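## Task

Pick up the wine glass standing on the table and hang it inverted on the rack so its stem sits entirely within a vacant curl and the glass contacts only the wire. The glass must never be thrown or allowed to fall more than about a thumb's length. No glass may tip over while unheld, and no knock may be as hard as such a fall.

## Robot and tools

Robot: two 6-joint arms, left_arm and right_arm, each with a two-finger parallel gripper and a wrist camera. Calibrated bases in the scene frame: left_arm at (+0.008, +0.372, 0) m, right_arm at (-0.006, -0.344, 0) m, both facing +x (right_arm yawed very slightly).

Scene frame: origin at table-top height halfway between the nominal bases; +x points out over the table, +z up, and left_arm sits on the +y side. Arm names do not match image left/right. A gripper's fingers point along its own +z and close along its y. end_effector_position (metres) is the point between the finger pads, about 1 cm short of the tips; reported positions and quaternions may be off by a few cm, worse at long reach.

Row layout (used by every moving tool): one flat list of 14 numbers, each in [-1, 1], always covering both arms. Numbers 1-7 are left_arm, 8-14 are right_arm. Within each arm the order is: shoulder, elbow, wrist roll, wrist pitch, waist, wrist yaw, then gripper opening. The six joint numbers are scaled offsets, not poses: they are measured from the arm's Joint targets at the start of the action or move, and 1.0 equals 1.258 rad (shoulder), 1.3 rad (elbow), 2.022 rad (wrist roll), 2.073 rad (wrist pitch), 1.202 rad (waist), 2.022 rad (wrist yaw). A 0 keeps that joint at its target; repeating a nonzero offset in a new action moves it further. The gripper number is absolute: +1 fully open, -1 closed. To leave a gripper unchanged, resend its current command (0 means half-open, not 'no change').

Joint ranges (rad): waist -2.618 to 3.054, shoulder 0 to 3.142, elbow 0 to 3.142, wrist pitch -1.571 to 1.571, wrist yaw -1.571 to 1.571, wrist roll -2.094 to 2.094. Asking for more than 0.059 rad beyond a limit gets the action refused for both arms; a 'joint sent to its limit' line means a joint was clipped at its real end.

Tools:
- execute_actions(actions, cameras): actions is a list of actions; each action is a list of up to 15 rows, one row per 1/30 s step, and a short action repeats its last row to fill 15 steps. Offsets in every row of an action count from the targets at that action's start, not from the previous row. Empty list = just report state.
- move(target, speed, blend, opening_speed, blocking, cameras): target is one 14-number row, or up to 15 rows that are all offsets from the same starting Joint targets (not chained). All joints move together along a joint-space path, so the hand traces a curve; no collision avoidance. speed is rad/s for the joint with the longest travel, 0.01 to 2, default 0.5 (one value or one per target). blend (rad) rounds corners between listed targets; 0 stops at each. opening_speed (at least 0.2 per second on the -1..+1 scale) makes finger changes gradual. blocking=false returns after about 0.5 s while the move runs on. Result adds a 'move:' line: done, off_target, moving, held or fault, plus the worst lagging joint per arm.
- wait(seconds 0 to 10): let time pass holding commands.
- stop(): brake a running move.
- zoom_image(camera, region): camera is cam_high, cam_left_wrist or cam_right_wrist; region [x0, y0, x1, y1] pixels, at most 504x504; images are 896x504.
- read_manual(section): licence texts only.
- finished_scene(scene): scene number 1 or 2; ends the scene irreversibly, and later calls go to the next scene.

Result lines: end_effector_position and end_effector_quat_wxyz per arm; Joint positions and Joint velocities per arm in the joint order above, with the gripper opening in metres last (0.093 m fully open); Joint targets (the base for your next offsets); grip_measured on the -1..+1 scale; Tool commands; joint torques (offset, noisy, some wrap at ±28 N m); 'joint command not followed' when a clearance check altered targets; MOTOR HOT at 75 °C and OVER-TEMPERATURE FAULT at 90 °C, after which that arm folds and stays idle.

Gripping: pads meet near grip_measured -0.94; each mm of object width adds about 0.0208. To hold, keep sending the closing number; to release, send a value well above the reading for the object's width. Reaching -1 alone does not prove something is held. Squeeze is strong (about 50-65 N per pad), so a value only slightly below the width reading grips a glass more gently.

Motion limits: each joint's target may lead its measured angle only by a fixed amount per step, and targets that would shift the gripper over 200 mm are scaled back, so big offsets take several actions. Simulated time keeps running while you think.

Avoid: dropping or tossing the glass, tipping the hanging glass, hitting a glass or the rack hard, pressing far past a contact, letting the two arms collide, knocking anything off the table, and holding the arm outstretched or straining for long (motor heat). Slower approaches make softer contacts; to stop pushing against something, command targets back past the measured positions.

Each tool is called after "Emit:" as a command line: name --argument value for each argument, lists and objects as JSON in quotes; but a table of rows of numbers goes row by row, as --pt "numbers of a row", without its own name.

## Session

Emit:
execute_actions --actions '[]'

Emit:
zoom_image --camera "cam_high" --region '[350, 200, 600, 450]'

Scene clock: 0.00 s.
left_arm: end_effector_position=(+0.4116, +0.3657, +0.1154) grip_measured=+1.000 end_effector_quat_wxyz=(+0.616, -0.002, +0.788, +0.012) | right_arm: end_effector_position=(+0.3798, -0.3517, +0.1213) grip_measured=+1.000 end_effector_quat_wxyz=(+0.635, +0.012, +0.772, -0.012)
Joint names: [shoulder, elbow, wrist roll, wrist pitch, waist, wrist yaw]
Joint positions: left_arm=[1.57 0.392 0.002 0.934 -0.038 -0.059 0.093] | right_arm=[1.521 0.303 0.002 1.025 -0.023 0.026 0.093]
Joint velocities: within noise
Joint torques (N m): no reading
Heat: left arm: 32 °C; right arm: 29 °C.
Joint targets: left_arm=[1.562 0.400 0.002 0.940 -0.038 -0.059] | right_arm=[1.516 0.310 0.002 1.028 -0.023 0.026]
Tool commands: left_gripper/opening=+1.0 right_gripper/opening=+1.0
camera_calibration:
cam_left_wrist: T_world_to_cam=[[0.00468474, -0.999735, -0.0225243, 0.367558], [-0.619573, 0.0147785, -0.7848, 0.380347], [0.784925, 0.017632, -0.61934, -0.177478], [0, 0, 0, 1]] pos_world=[0.373238, 0.364969, 0.196856]
cam_right_wrist: T_world_to_cam=[[-0.0511206, -0.998147, -0.0329985, -0.325919], [-0.573131, 0.0563802, -0.817522, 0.376861], [0.817868, -0.0228798, -0.574951, -0.171161], [0, 0, 0, 1]] pos_world=[0.339316, -0.350479, 0.198929]

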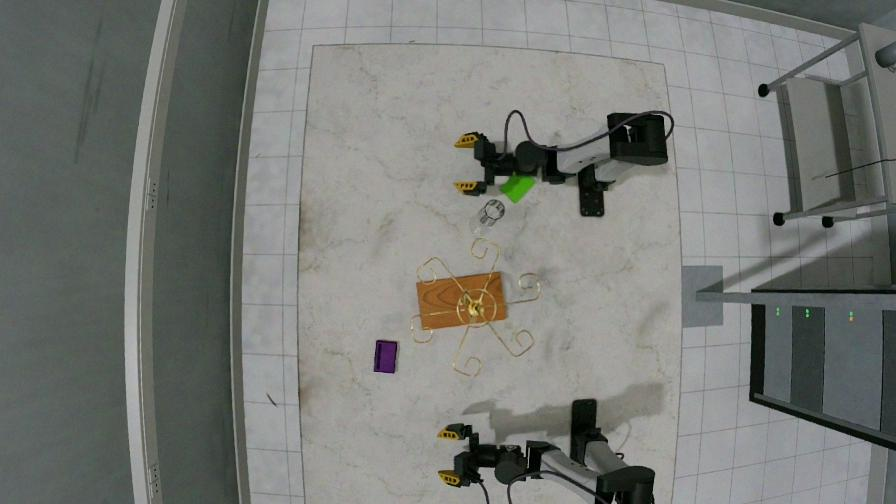

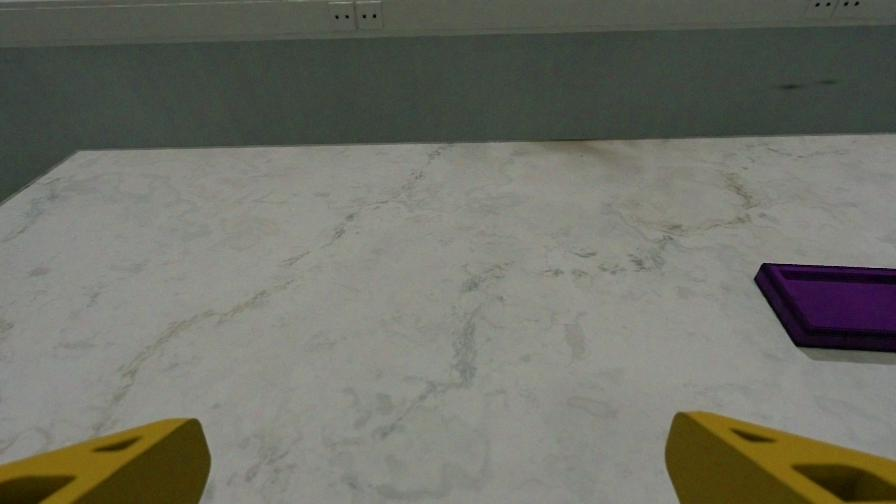

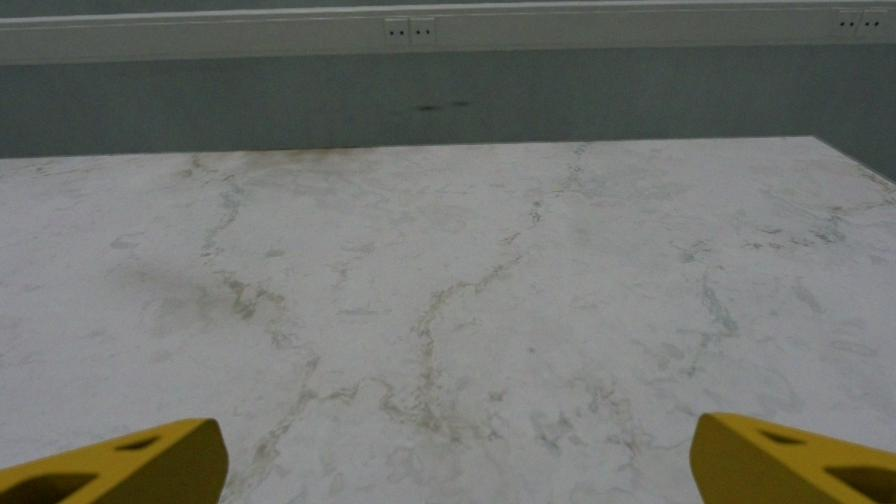

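Scaled by 2.016 from the camera's 896x504 image, which has a finer 1280x720 frame.

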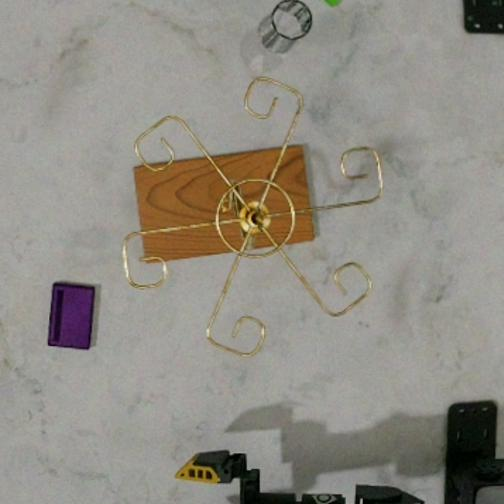

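Emit:
move --pt "-0.7846 0.4192 -0.001 -0.5837 0 0.0292 1 -0.1717 0.6077 -0.001 -0.7853 -0.4967 -0.013 1" --pt "-0.7846 0.4192 -0.001 -0.5837 -0.7671 0.0292 1 -0.2067 0.2662 -0.6934 -0.8818 -0.4967 -0.7893 1" --speed 0.8

Emit:
zoom_image --camera "cam_right_wrist" --region '[300, 50, 800, 504]'

Emit:
zoom_image --camera "cam_high" --region '[400, 120, 560, 280]'

Emit:
zoom_image --camera "cam_left_wrist" --region '[200, 0, 700, 500]'

Scene clock: 83.27 s.
left_arm: end_effector_position=(+0.1522, +0.1693, +0.4186) grip_measured=+1.000 end_effector_quat_wxyz=(+0.656, +0.309, +0.601, -0.336) | right_arm: end_effector_position=(+0.2473, -0.3134, +0.2017) grip_measured=+1.000 end_effector_quat_wxyz=(+0.623, -0.332, +0.629, +0.326)
Joint names: [shoulder, elbow, wrist roll, wrist pitch, waist, wrist yaw]
Joint positions: left_arm=[0.572 0.925 0.002 -0.265 -0.956 -0.009 0.093] | right_arm=[1.269 0.667 -1.392 -0.785 -0.616 -1.56 0.093]
Joint velocities: within noise
Joint torques (N m): left_arm=[1.63 6.87 -0.11 1.89 -0.81 0.08] | right_arm=[-4.44 4.6 -0.16 0.26 -0.43 -0.9]
Heat: left arm: 37 °C; right arm: 34 °C.
Joint targets: left_arm=[0.575 0.945 0.000 -0.270 -0.960 0.000] | right_arm=[1.256 0.656 -1.400 -0.801 -0.620 -1.570]
move: done
camera_calibration:
cam_left_wrist: T_world_to_cam=[[-0.817758, -0.57545, -0.0113462, 0.227886], [-0.180808, 0.275557, -0.944128, 0.416246], [0.546425, -0.770017, -0.329385, 0.265654], [0, 0, 0, 1]] pos_world=[0.116457, 0.220995, 0.483077]
cam_right_wrist: T_world_to_cam=[[0.817331, -0.575123, -0.0346914, -0.373674], [-0.26574, -0.322861, -0.908374, 0.187914], [0.511226, 0.751661, -0.416718, 0.270996], [0, 0, 0, 1]] pos_world=[0.216812, -0.357936, 0.270661]

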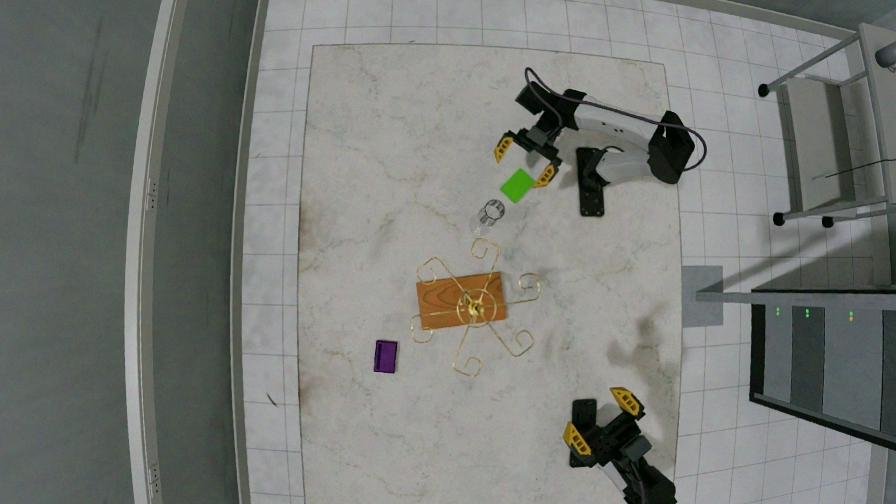

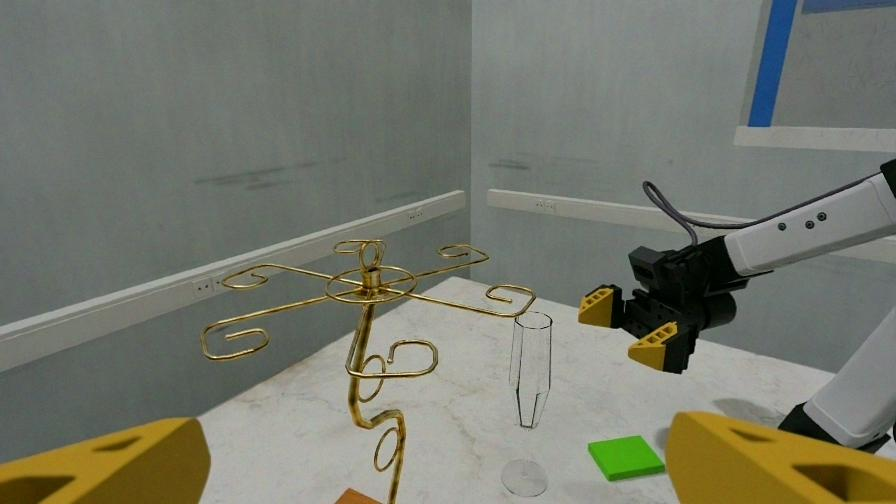

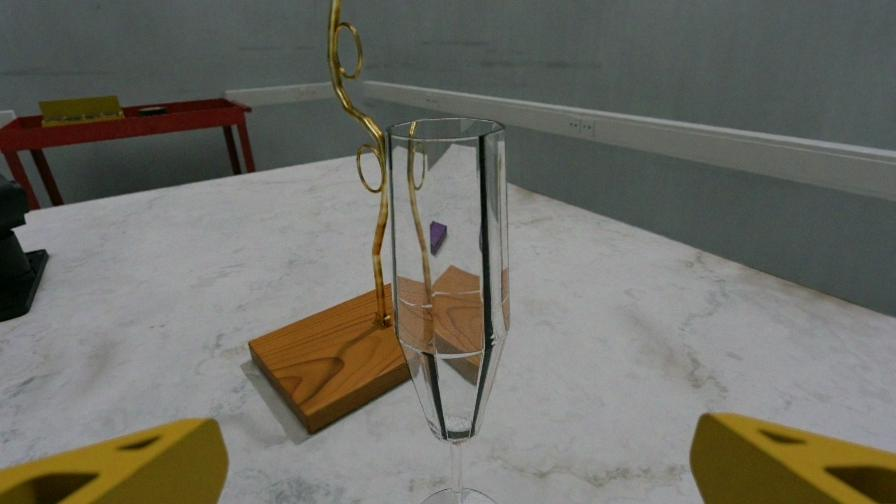

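Scaled by 1.008 from the camera's 896x504 image, which has a finer 1280x720 frame.

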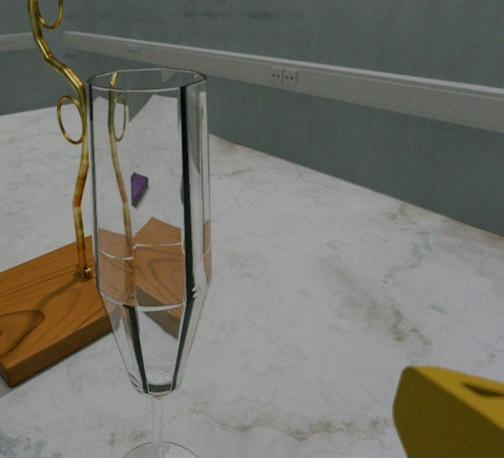

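Scaled by 3.150 from the camera's 896x504 image, which has a finer 1280x720 frame.

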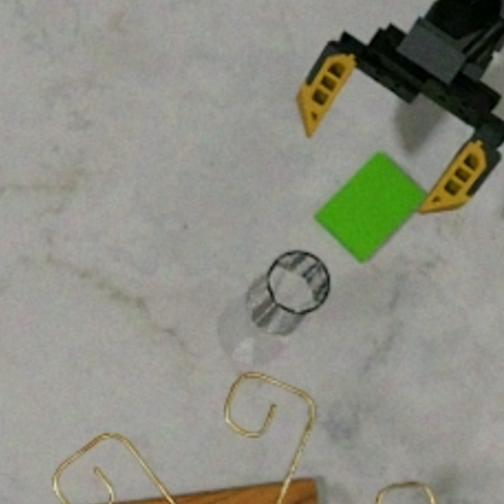

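Scaled by 1.008 from the camera's 896x504 image, which has a finer 1280x720 frame.

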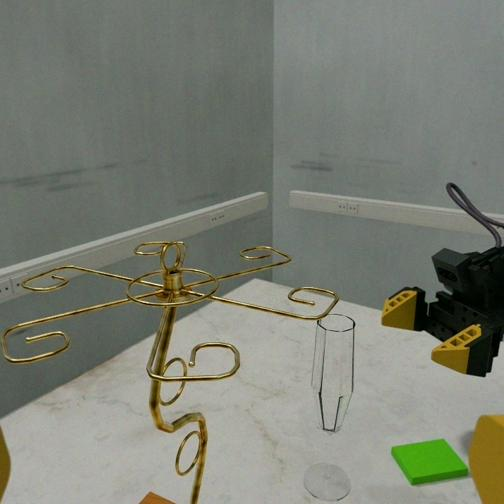

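Emit:
move --target '[0,0,0,0,0,0,1,0.3227,0.1262,0,0.1211,0.2571,0,1]' --speed 0.4 --cameras '["cam_high","cam_right_wrist"]'

Emit:
zoom_image --camera "cam_high" --region '[430, 130, 560, 270]'

Scene clock: 156.60 s.
left_arm: end_effector_position=(+0.1522, +0.1693, +0.4185) grip_measured=+1.000 end_effector_quat_wxyz=(+0.656, +0.309, +0.601, -0.336) | right_arm: end_effector_position=(+0.2906, -0.2599, +0.1548) grip_measured=+1.000 end_effector_quat_wxyz=(+0.559, -0.410, +0.580, +0.428)
Joint names: [shoulder, elbow, wrist roll, wrist pitch, waist, wrist yaw]
Joint positions: left_arm=[0.572 0.925 0.002 -0.265 -0.956 -0.009 0.093] | right_arm=[1.656 0.793 -1.393 -0.567 -0.316 -1.563 0.093]
Joint velocities: within noise
Joint torques (N m): left_arm=[1.62 6.61 -0.09 1.88 -0.7 0.03] | right_arm=[-5.31 6.83 -0.18 0.53 0.53 -0.88]
Heat: left arm: 44 °C; right arm: 32 °C.
Joint targets: left_arm=[0.575 0.945 0.000 -0.270 -0.960 0.000] | right_arm=[1.662 0.820 -1.400 -0.549 -0.311 -1.570]
move: done
camera_calibration:
cam_right_wrist: T_world_to_cam=[[0.948621, -0.307091, -0.0762394, -0.34201], [-0.193724, -0.373173, -0.907311, 0.139936], [0.250177, 0.875464, -0.41349, 0.296636], [0, 0, 0, 1]] pos_world=[0.277335, -0.312502, 0.223547]
Images, in order (width x height): cam_high 896x504, cam_right_wrist 896x504.

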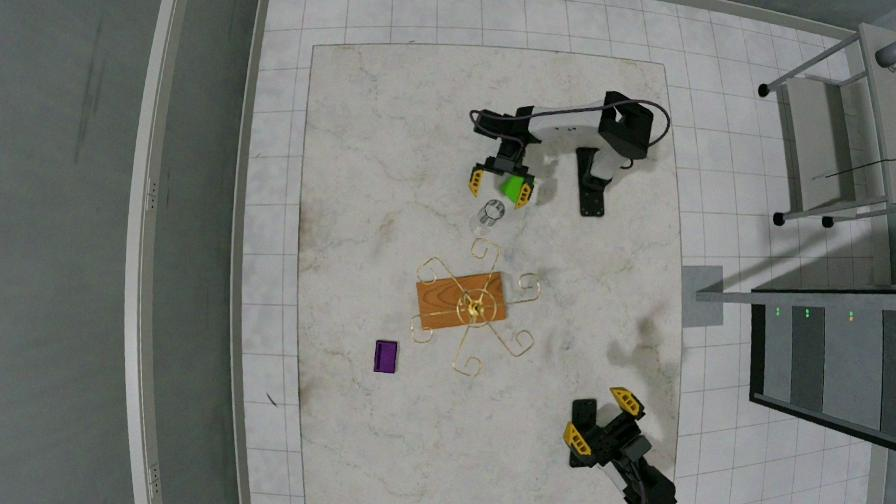

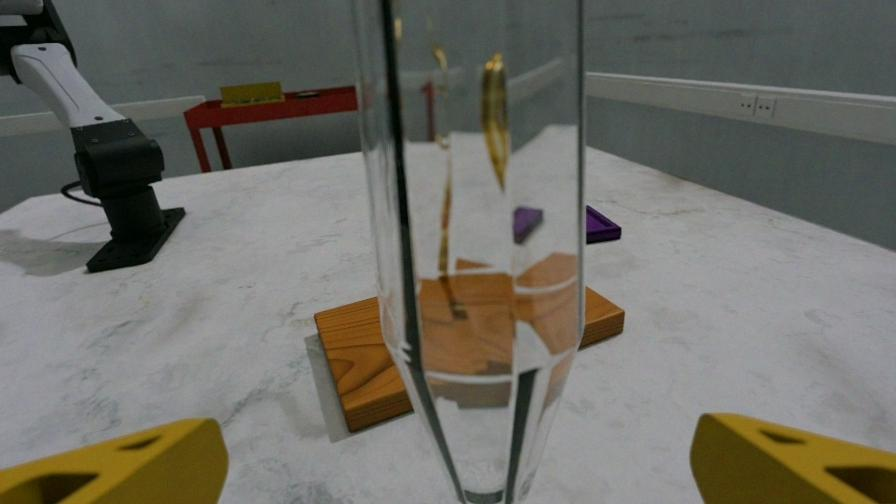

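Scaled by 3.600 from the camera's 896x504 image, which has a finer 1280x720 frame.

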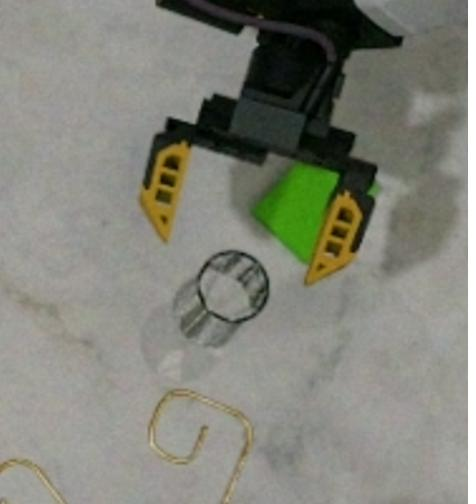

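Emit:
move --pt "0 0 0 0 0 0 1 0.0199 0.0192 0 0.0178 0 0 1" --pt "0 0 0 0 0 0 1 0.0994 0.1154 0 -0.0077 0.1302 0 1" --speed 0.2 --cameras '["cam_high","cam_right_wrist"]'

Emit:
zoom_image --camera "cam_high" --region '[430, 130, 560, 270]'

Scene clock: 193.13 s.
left_arm: end_effector_position=(+0.1522, +0.1693, +0.4184) grip_measured=+1.000 end_effector_quat_wxyz=(+0.656, +0.309, +0.601, -0.336) | right_arm: end_effector_position=(+0.3129, -0.2202, +0.1566) grip_measured=+1.000 end_effector_quat_wxyz=(+0.535, -0.467, +0.535, +0.458)
Joint names: [shoulder, elbow, wrist roll, wrist pitch, waist, wrist yaw]
Joint positions: left_arm=[0.572 0.925 0.002 -0.266 -0.956 -0.009 0.093] | right_arm=[1.779 0.945 -1.393 -0.549 -0.159 -1.563 0.093]
Joint velocities: within noise
Joint torques (N m): left_arm=[1.77 6.65 -0.13 1.9 -0.9 0.1] | right_arm=[-6.43 6.72 -0.19 0.27 0.43 -0.87]
Heat: left arm: 45 °C; right arm: 32 °C.
Joint targets: left_arm=[0.575 0.945 0.000 -0.270 -0.960 0.000] | right_arm=[1.787 0.970 -1.400 -0.565 -0.155 -1.570]
move: done
camera_calibration:
cam_right_wrist: T_world_to_cam=[[0.987437, -0.15518, -0.0297724, -0.336843], [-0.0910718, -0.404956, -0.909789, 0.122005], [0.129125, 0.901071, -0.414002, 0.300689], [0, 0, 0, 1]] pos_world=[0.304896, -0.273807, 0.225456]
Images, in order (width x height): cam_high 896x504, cam_right_wrist 896x504.

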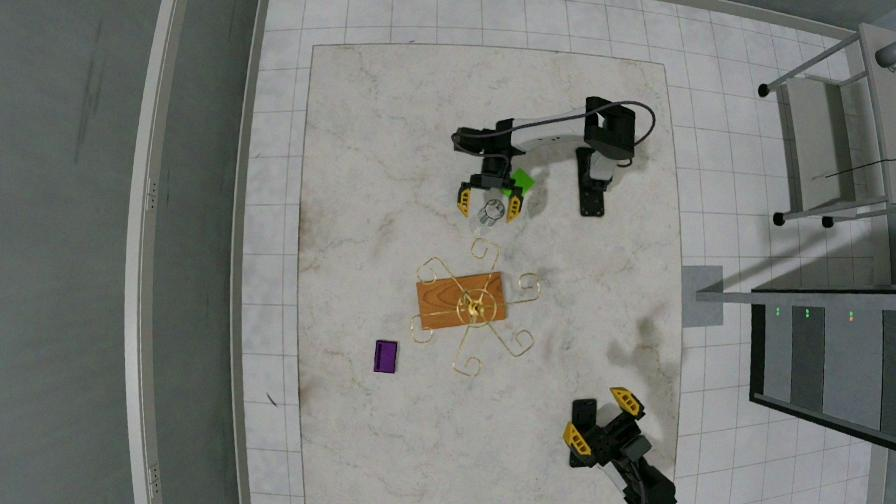

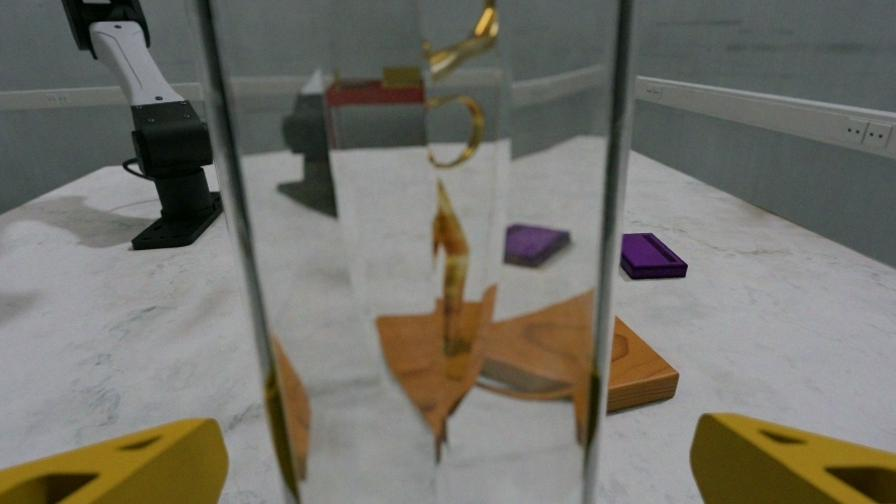

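Scaled by 3.600 from the camera's 896x504 image, which has a finer 1280x720 frame.

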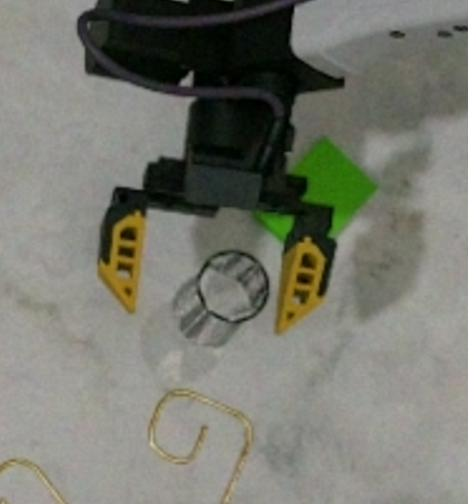

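Emit:
move --target '[0,0,0,0,0,0,1,-0.041,0,0,0,0,0,1]' --speed 0.1 --cameras '["cam_high","cam_right_wrist"]'

Emit:
zoom_image --camera "cam_high" --region '[430, 130, 560, 270]'

Scene clock: 205.43 s.
left_arm: end_effector_position=(+0.1522, +0.1693, +0.4183) grip_measured=+1.000 end_effector_quat_wxyz=(+0.656, +0.309, +0.601, -0.336) | right_arm: end_effector_position=(+0.3119, -0.2201, +0.1625) grip_measured=+1.000 end_effector_quat_wxyz=(+0.540, -0.472, +0.530, +0.453)
Joint names: [shoulder, elbow, wrist roll, wrist pitch, waist, wrist yaw]
Joint positions: left_arm=[0.572 0.925 0.002 -0.266 -0.956 -0.009 0.093] | right_arm=[1.757 0.945 -1.393 -0.551 -0.159 -1.563 0.093]
Joint velocities: within noise
Joint torques (N m): left_arm=[2 6.76 -0.15 1.86 -0.72 0.14] | right_arm=[-8.91 6.8 -0.18 0.26 0.31 -0.88]
Heat: left arm: 45 °C; right arm: 32 °C.
Joint targets: left_arm=[0.575 0.945 0.000 -0.270 -0.960 0.000] | right_arm=[1.735 0.970 -1.400 -0.565 -0.155 -1.570]
move: done
camera_calibration:
cam_right_wrist: T_world_to_cam=[[0.987827, -0.155237, -0.00994135, -0.338928], [-0.0732058, -0.407544, -0.910247, 0.121267], [0.137252, 0.899894, -0.413947, 0.300326], [0, 0, 0, 1]] pos_world=[0.302459, -0.273454, 0.231333]
Images, in order (width x height): cam_high 896x504, cam_right_wrist 896x504.

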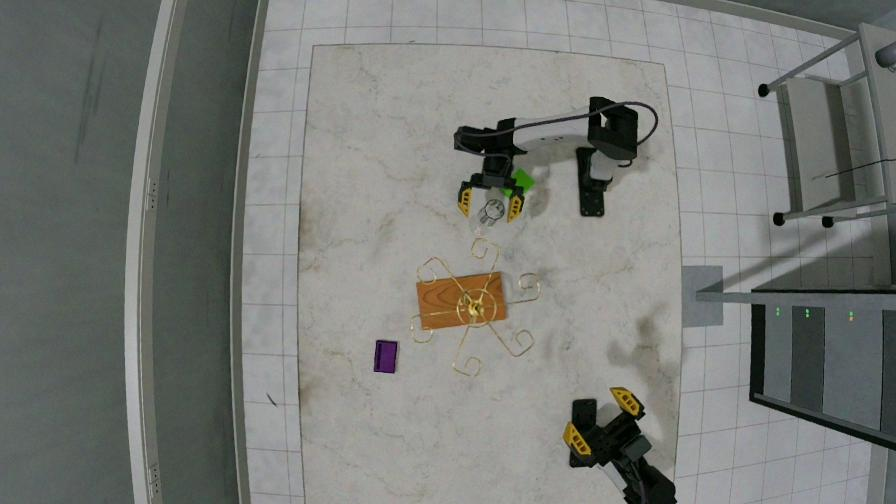

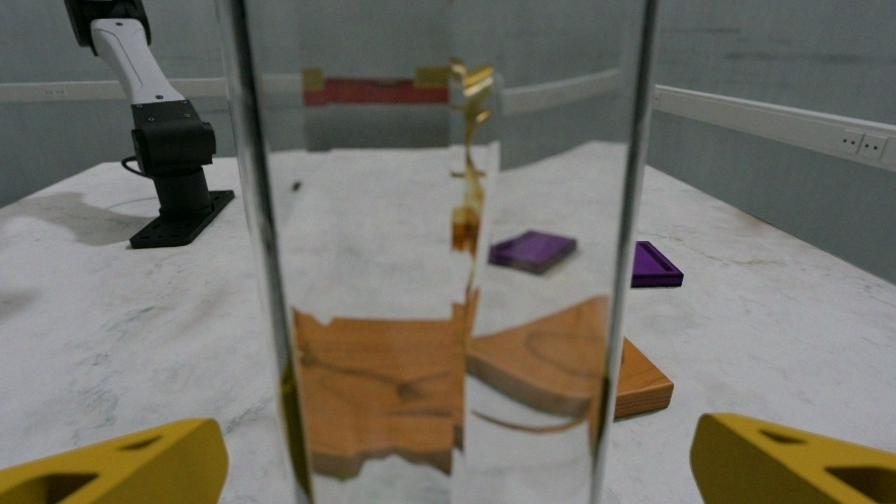

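Scaled by 3.600 from the camera's 896x504 image, which has a finer 1280x720 frame.

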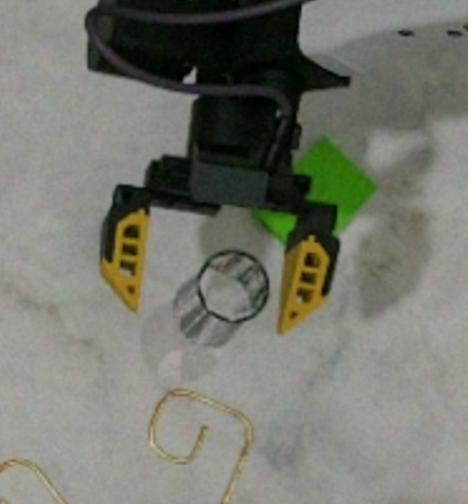

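Emit:
move --target '[0,0,0,0,0,0,1,-0.009,0,0,0,0,0,1]' --speed 0.1 --cameras '[]'

Emit:
move --target '[0,0,0,0,0,0,1,0,0,0,0,0,0,0.1]' --opening_speed 0.3 --cameras '["cam_high","cam_right_wrist","cam_left_wrist"]'

Emit:
zoom_image --camera "cam_left_wrist" --region '[400, 220, 650, 504]'

Emit:
zoom_image --camera "cam_high" --region '[430, 130, 560, 270]'

Scene clock: 218.67 s.
left_arm: end_effector_position=(+0.1522, +0.1693, +0.4183) grip_measured=+1.000 end_effector_quat_wxyz=(+0.656, +0.309, +0.601, -0.336) | right_arm: end_effector_position=(+0.3114, -0.2200, +0.1652) grip_measured=+1.000 end_effector_quat_wxyz=(+0.542, -0.475, +0.528, +0.450)
Joint names: [shoulder, elbow, wrist roll, wrist pitch, waist, wrist yaw]
Joint positions: left_arm=[0.572 0.925 0.002 -0.266 -0.956 -0.009 0.093] | right_arm=[1.748 0.945 -1.393 -0.551 -0.159 -1.563 0.093]
Joint velocities: within noise
Joint torques (N m): left_arm=[1.85 6.74 -0.13 1.91 -0.65 0.05] | right_arm=[-9.28 6.98 -0.18 0.32 0.31 -0.88]
Heat: left arm: 46 °C; right arm: 33 °C.
Joint targets: left_arm=[0.575 0.945 0.000 -0.270 -0.960 0.000] | right_arm=[1.724 0.970 -1.400 -0.565 -0.155 -1.570]
move: done
No camera images: "cameras" was empty.

Scene clock: 221.87 s.
left_arm: end_effector_position=(+0.1522, +0.1693, +0.4183) grip_measured=+1.000 end_effector_quat_wxyz=(+0.656, +0.309, +0.601, -0.336) | right_arm: end_effector_position=(+0.3112, -0.2200, +0.1655) grip_measured=+0.107 end_effector_quat_wxyz=(+0.542, -0.474, +0.528, +0.451)
Joint names: [shoulder, elbow, wrist roll, wrist pitch, waist, wrist yaw]
Joint positions: left_arm=[0.572 0.925 0.002 -0.266 -0.956 -0.009 0.093] | right_arm=[1.748 0.945 -1.393 -0.552 -0.159 -1.565 0.05]
Joint velocities: within noise
Joint torques (N m): left_arm=[1.73 6.79 -0.1 1.91 -0.8 0.07] | right_arm=[-9.18 6.9 -0.18 0.34 0.28 -0.85]
Heat: left arm: 46 °C; right arm: 33 °C.
Joint targets: left_arm=[0.575 0.945 0.000 -0.270 -0.960 0.000] | right_arm=[1.724 0.970 -1.400 -0.565 -0.155 -1.570]
move: done
camera_calibration:
cam_left_wrist: T_world_to_cam=[[-0.817766, -0.575439, -0.0113451, 0.227882], [-0.18143, 0.27644, -0.94375, 0.41578], [0.546207, -0.769708, -0.330465, 0.265973], [0, 0, 0, 1]] pos_world=[0.116513, 0.220915, 0.482873]
cam_right_wrist: T_world_to_cam=[[0.987939, -0.154838, -0.00157174, -0.33955], [-0.0652355, -0.406986, -0.911102, 0.1218], [0.140433, 0.900215, -0.412178, 0.300371], [0, 0, 0, 1]] pos_world=[0.301218, -0.273403, 0.234244]

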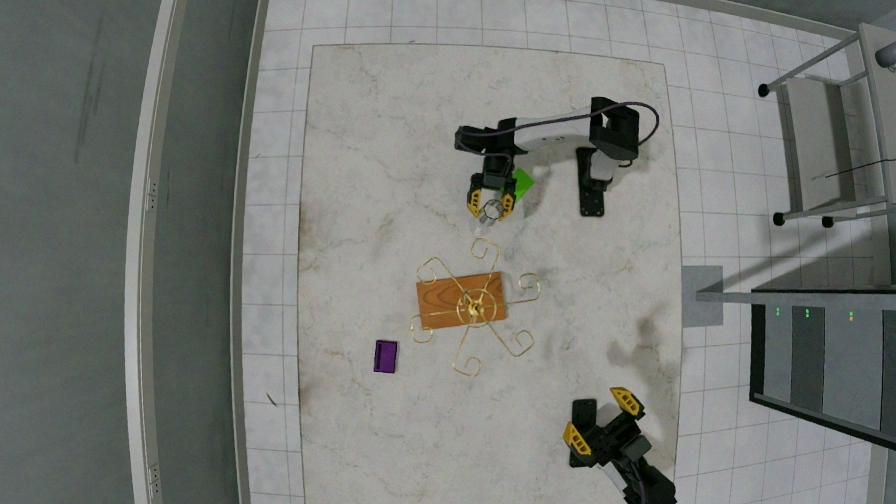

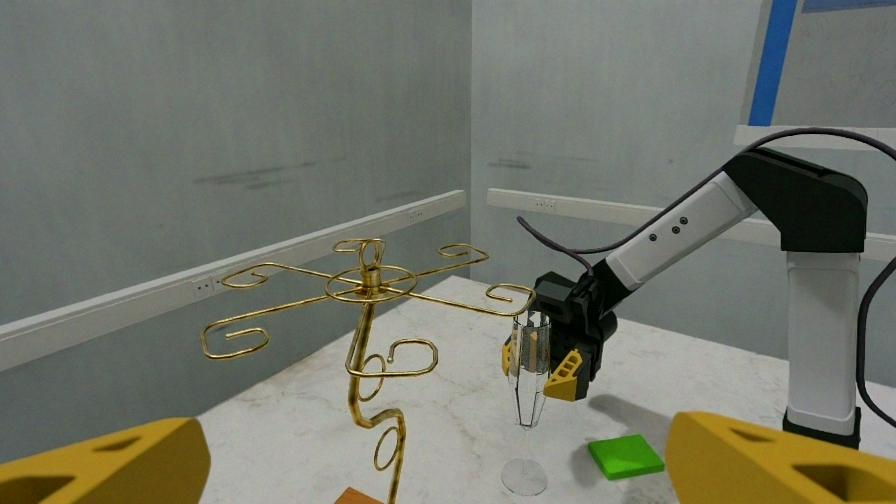

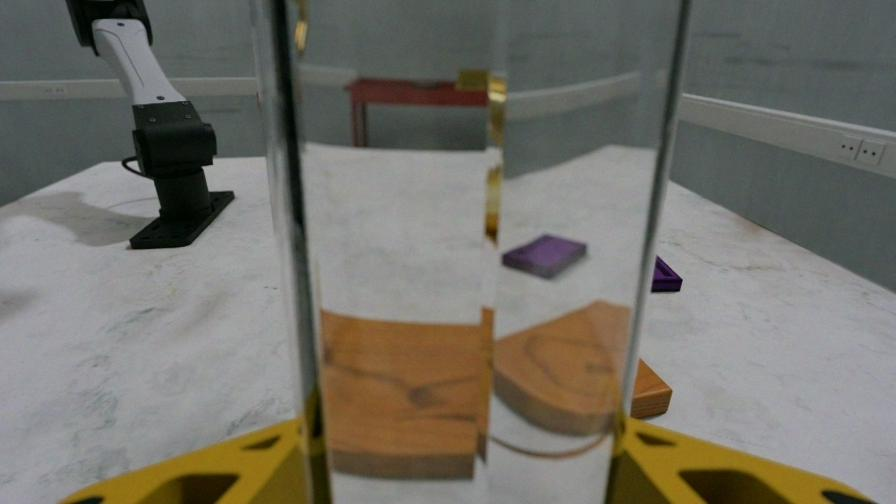

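Scaled by 1.775 from the camera's 896x504 image, which has a finer 1280x720 frame.

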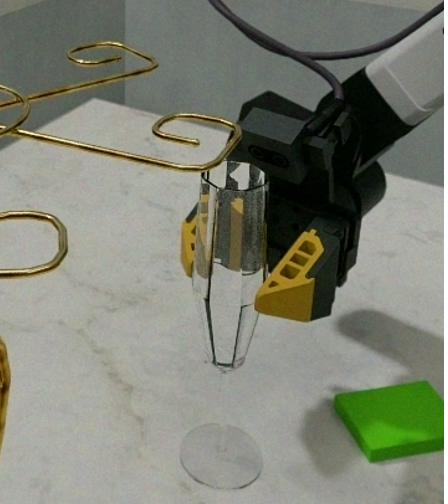

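Scaled by 3.600 from the camera's 896x504 image, which has a finer 1280x720 frame.

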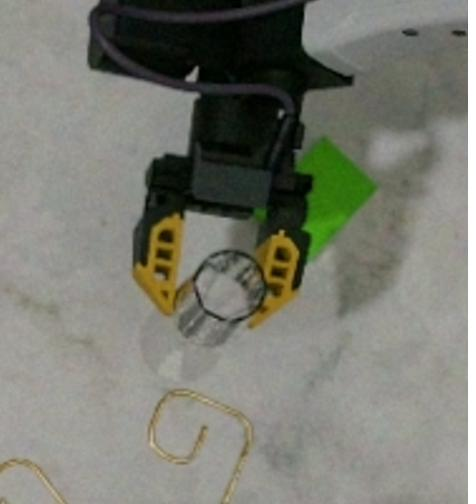

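Emit:
move --target '[0,0,0,0,0,0,1,0,0,0,0,0,0,-0.2]' --opening_speed 0.25 --cameras '["cam_high","cam_right_wrist","cam_left_wrist"]'

Emit:
zoom_image --camera "cam_left_wrist" --region '[400, 220, 650, 504]'

Emit:
zoom_image --camera "cam_high" --region '[430, 130, 560, 270]'

Scene clock: 233.17 s.
left_arm: end_effector_position=(+0.1522, +0.1693, +0.4183) grip_measured=+1.000 end_effector_quat_wxyz=(+0.656, +0.309, +0.601, -0.336) | right_arm: end_effector_position=(+0.3112, -0.2200, +0.1655) grip_measured=-0.001 end_effector_quat_wxyz=(+0.542, -0.474, +0.528, +0.451)
Joint names: [shoulder, elbow, wrist roll, wrist pitch, waist, wrist yaw]
Joint positions: left_arm=[0.572 0.925 0.002 -0.266 -0.956 -0.009 0.093] | right_arm=[1.748 0.945 -1.393 -0.553 -0.159 -1.565 0.045]
Joint velocities: within noise
Joint torques (N m): left_arm=[1.57 6.74 -0.08 1.86 -0.79 0.1] | right_arm=[-8.95 6.97 -0.19 0.31 0.28 -0.83]
Heat: left arm: 46 °C; right arm: 34 °C.
Joint targets: left_arm=[0.575 0.945 0.000 -0.270 -0.960 0.000] | right_arm=[1.724 0.970 -1.400 -0.566 -0.155 -1.570]
move: done
camera_calibration:
cam_left_wrist: T_world_to_cam=[[-0.817766, -0.575439, -0.0113451, 0.227882], [-0.18143, 0.27644, -0.94375, 0.41578], [0.546207, -0.769708, -0.330465, 0.265973], [0, 0, 0, 1]] pos_world=[0.116513, 0.220915, 0.482873]
cam_right_wrist: T_world_to_cam=[[0.987938, -0.154837, -0.00195319, -0.339458], [-0.0655795, -0.406936, -0.9111, 0.121912], [0.140277, 0.900238, -0.412182, 0.300422], [0, 0, 0, 1]] pos_world=[0.301216, -0.273402, 0.234239]

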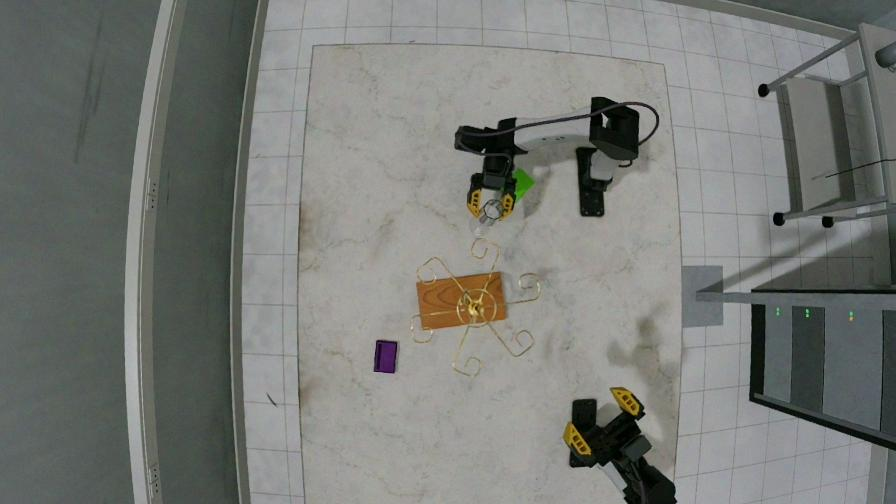

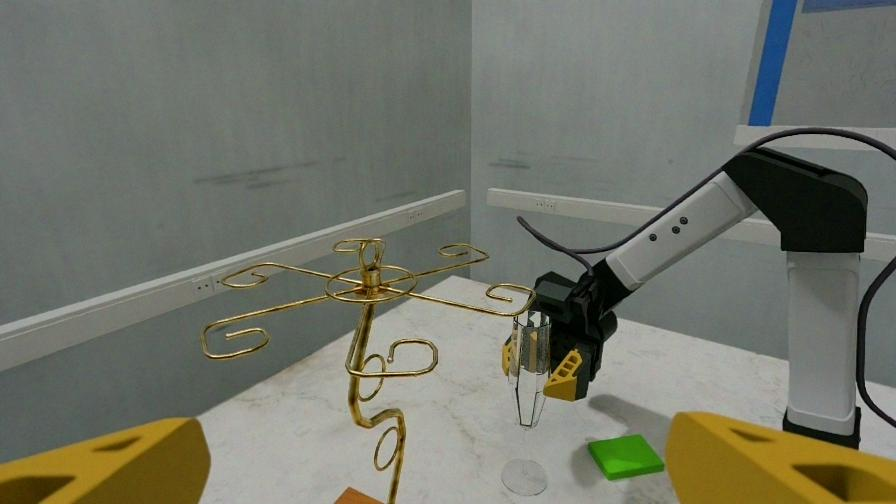

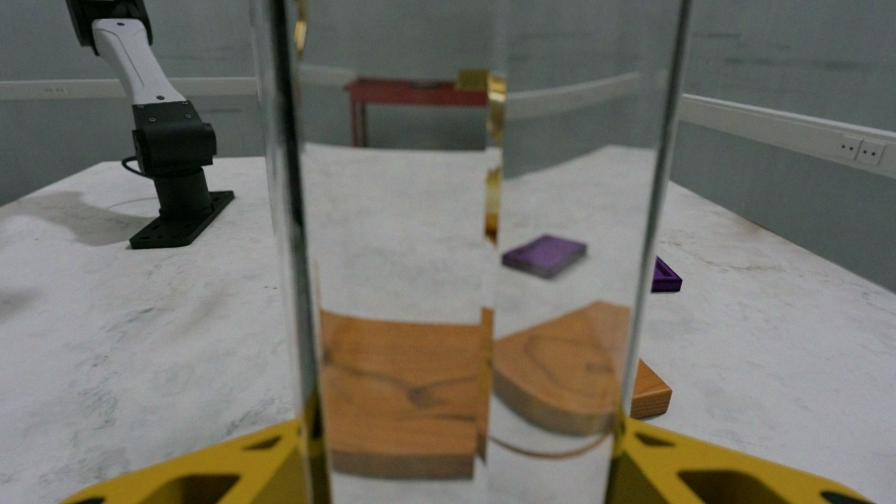

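Scaled by 1.775 from the camera's 896x504 image, which has a finer 1280x720 frame.

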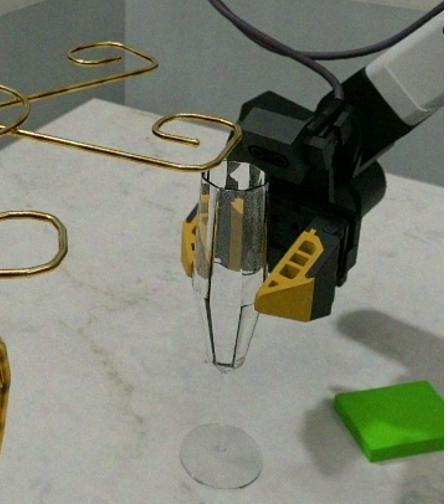

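Scaled by 3.600 from the camera's 896x504 image, which has a finer 1280x720 frame.

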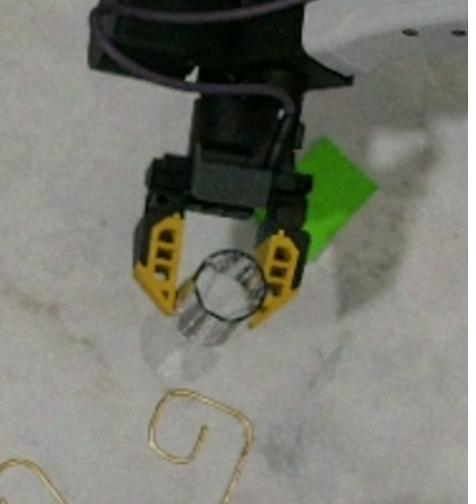

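Emit:
move --target '[0,0,0,0,0,0,1,-0.1145,0.3046,0,-0.2769,0,0,-0.2]' --speed 0.4 --cameras '["cam_left_wrist"]'

Emit:
zoom_image --camera "cam_left_wrist" --region '[400, 120, 700, 420]'

Scene clock: 257.83 s.
left_arm: end_effector_position=(+0.1522, +0.1693, +0.4182) grip_measured=+1.000 end_effector_quat_wxyz=(+0.656, +0.309, +0.601, -0.336) | right_arm: end_effector_position=(+0.3094, -0.2197, +0.2951) grip_measured=-0.004 end_effector_quat_wxyz=(+0.531, -0.466, +0.539, +0.458)
Joint names: [shoulder, elbow, wrist roll, wrist pitch, waist, wrist yaw]
Joint positions: left_arm=[0.572 0.925 0.002 -0.267 -0.956 -0.009 0.093] | right_arm=[1.602 1.335 -1.394 -1.125 -0.159 -1.554 0.045]
Joint velocities: within noise
Joint torques (N m): left_arm=[1.8 6.67 -0.08 1.9 -0.64 0.07] | right_arm=[-8.59 8.12 -0.14 0.26 0.17 -0.96]
Heat: left arm: 47 °C; right arm: 36 °C.
Joint targets: left_arm=[0.575 0.945 0.000 -0.271 -0.960 0.000] | right_arm=[1.580 1.366 -1.400 -1.139 -0.155 -1.570]
move: done
camera_calibration:
cam_left_wrist: T_world_to_cam=[[-0.817768, -0.575436, -0.0113447, 0.227881], [-0.181638, 0.276734, -0.943624, 0.415625], [0.546134, -0.769605, -0.330825, 0.266079], [0, 0, 0, 1]] pos_world=[0.116532, 0.220889, 0.482805]
Images, in order (width x height): cam_left_wrist 896x504.

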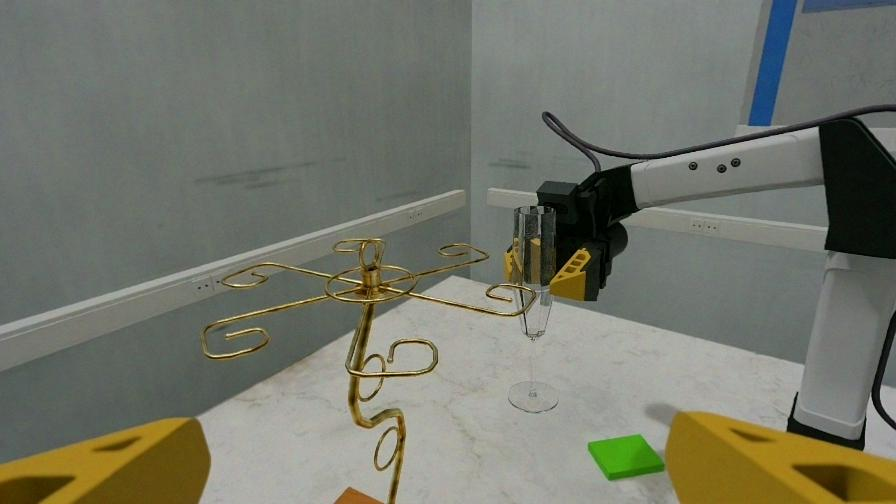

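Scaled by 1.680 from the camera's 896x504 image, which has a finer 1280x720 frame.

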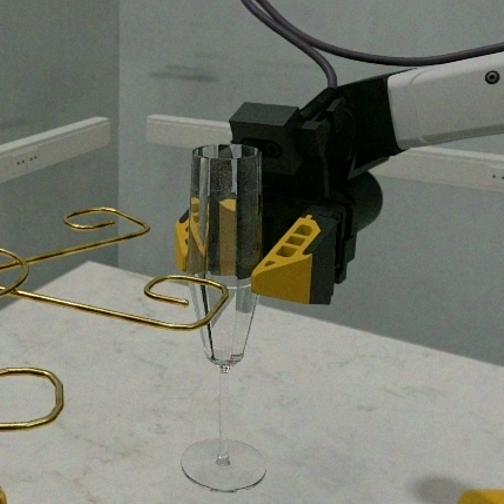

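Emit:
move --target '[0,0,0,0,0,0,1,0,0,1.0,0,0,0,-0.2]' --speed 0.8 --cameras '[]'

Emit:
move --target '[0,0,0,0,0,0,1,0,0,0.539,0,0,0,-0.2]' --speed 0.8 --cameras '["cam_left_wrist","cam_high"]'

Emit:
zoom_image --camera "cam_left_wrist" --region '[400, 20, 700, 320]'

Emit:
zoom_image --camera "cam_high" --region '[430, 130, 570, 270]'

Scene clock: 270.43 s.
left_arm: end_effector_position=(+0.1522, +0.1693, +0.4182) grip_measured=+1.000 end_effector_quat_wxyz=(+0.656, +0.309, +0.601, -0.336) | right_arm: end_effector_position=(+0.3093, -0.2197, +0.2949) grip_measured=-0.004 end_effector_quat_wxyz=(-0.097, +0.201, +0.684, +0.694)
Joint names: [shoulder, elbow, wrist roll, wrist pitch, waist, wrist yaw]
Joint positions: left_arm=[0.572 0.925 0.002 -0.267 -0.956 -0.009 0.093] | right_arm=[1.602 1.335 0.603 -1.126 -0.159 -1.553 0.045]
Joint velocities: within noise
Joint torques (N m): left_arm=[1.69 6.68 -0.09 1.94 -0.58 0.09] | right_arm=[-8.68 8.09 0.01 0.35 0.28 -0.95]
Heat: left arm: 47 °C; right arm: 36 °C.
Joint targets: left_arm=[0.575 0.945 0.000 -0.270 -0.960 0.000] | right_arm=[1.580 1.366 0.622 -1.140 -0.155 -1.570]
move: done
No camera images: "cameras" was empty.

Scene clock: 272.70 s.
left_arm: end_effector_position=(+0.1522, +0.1693, +0.4182) grip_measured=+1.000 end_effector_quat_wxyz=(+0.656, +0.309, +0.601, -0.336) | right_arm: end_effector_position=(+0.3093, -0.2197, +0.2949) grip_measured=-0.005 end_effector_quat_wxyz=(-0.446, +0.529, +0.478, +0.541)
Joint names: [shoulder, elbow, wrist roll, wrist pitch, waist, wrist yaw]
Joint positions: left_arm=[0.572 0.925 0.002 -0.267 -0.956 -0.009 0.093] | right_arm=[1.602 1.335 1.703 -1.126 -0.159 -1.553 0.045]
Joint velocities: within noise
Joint torques (N m): left_arm=[1.59 6.74 -0.09 1.94 -0.91 0.05] | right_arm=[-8.39 7.99 0 0.28 0.36 -0.95]
Heat: left arm: 47 °C; right arm: 36 °C.
Joint targets: left_arm=[0.575 0.945 0.000 -0.270 -0.960 0.000] | right_arm=[1.580 1.366 1.711 -1.139 -0.155 -1.570]
move: done
camera_calibration:
cam_left_wrist: T_world_to_cam=[[-0.817768, -0.575436, -0.0113447, 0.227881], [-0.181638, 0.276734, -0.943624, 0.415625], [0.546134, -0.769605, -0.330825, 0.266079], [0, 0, 0, 1]] pos_world=[0.116532, 0.220889, 0.482805]
Images, in order (width x height): cam_high 896x504, cam_left_wrist 896x504.

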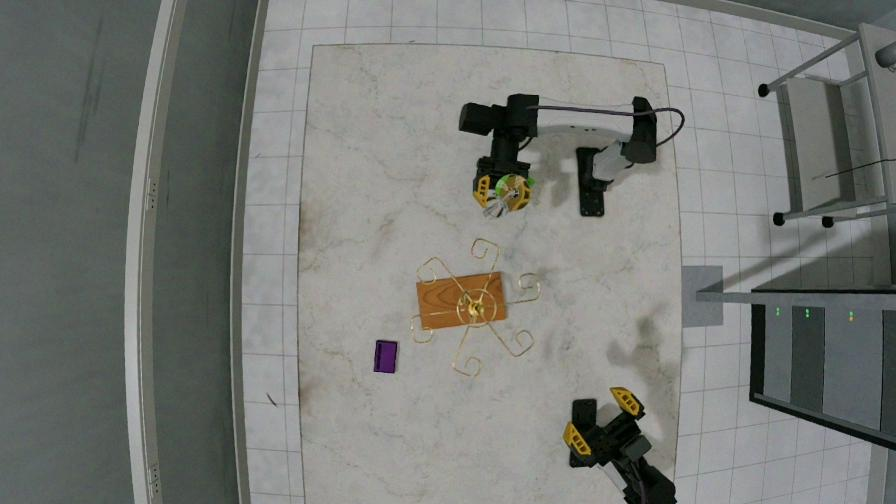

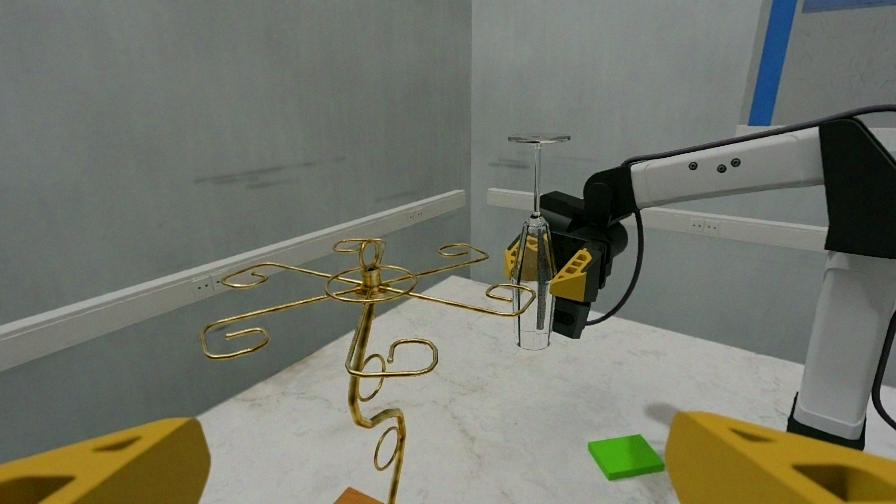

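Scaled by 1.680 from the camera's 896x504 image, which has a finer 1280x720 frame.

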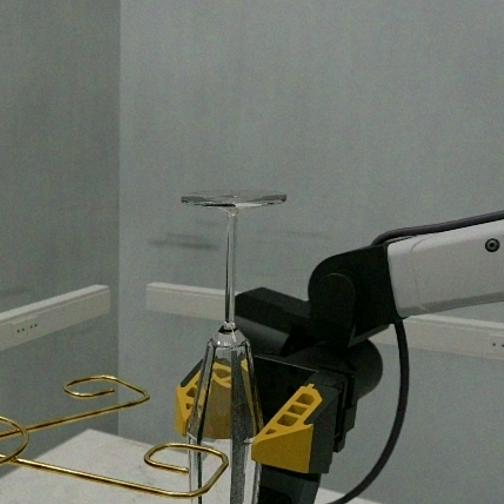

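Scaled by 3.600 from the camera's 896x504 image, which has a finer 1280x720 frame.

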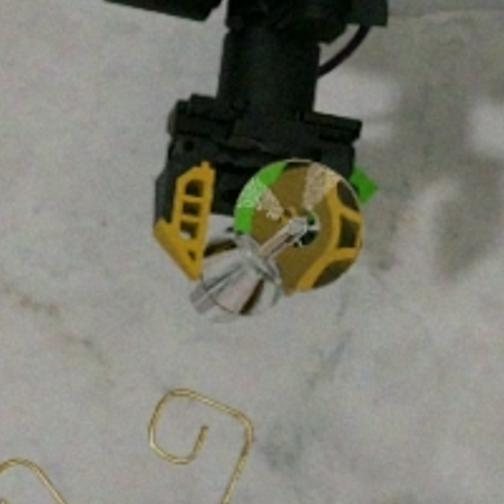

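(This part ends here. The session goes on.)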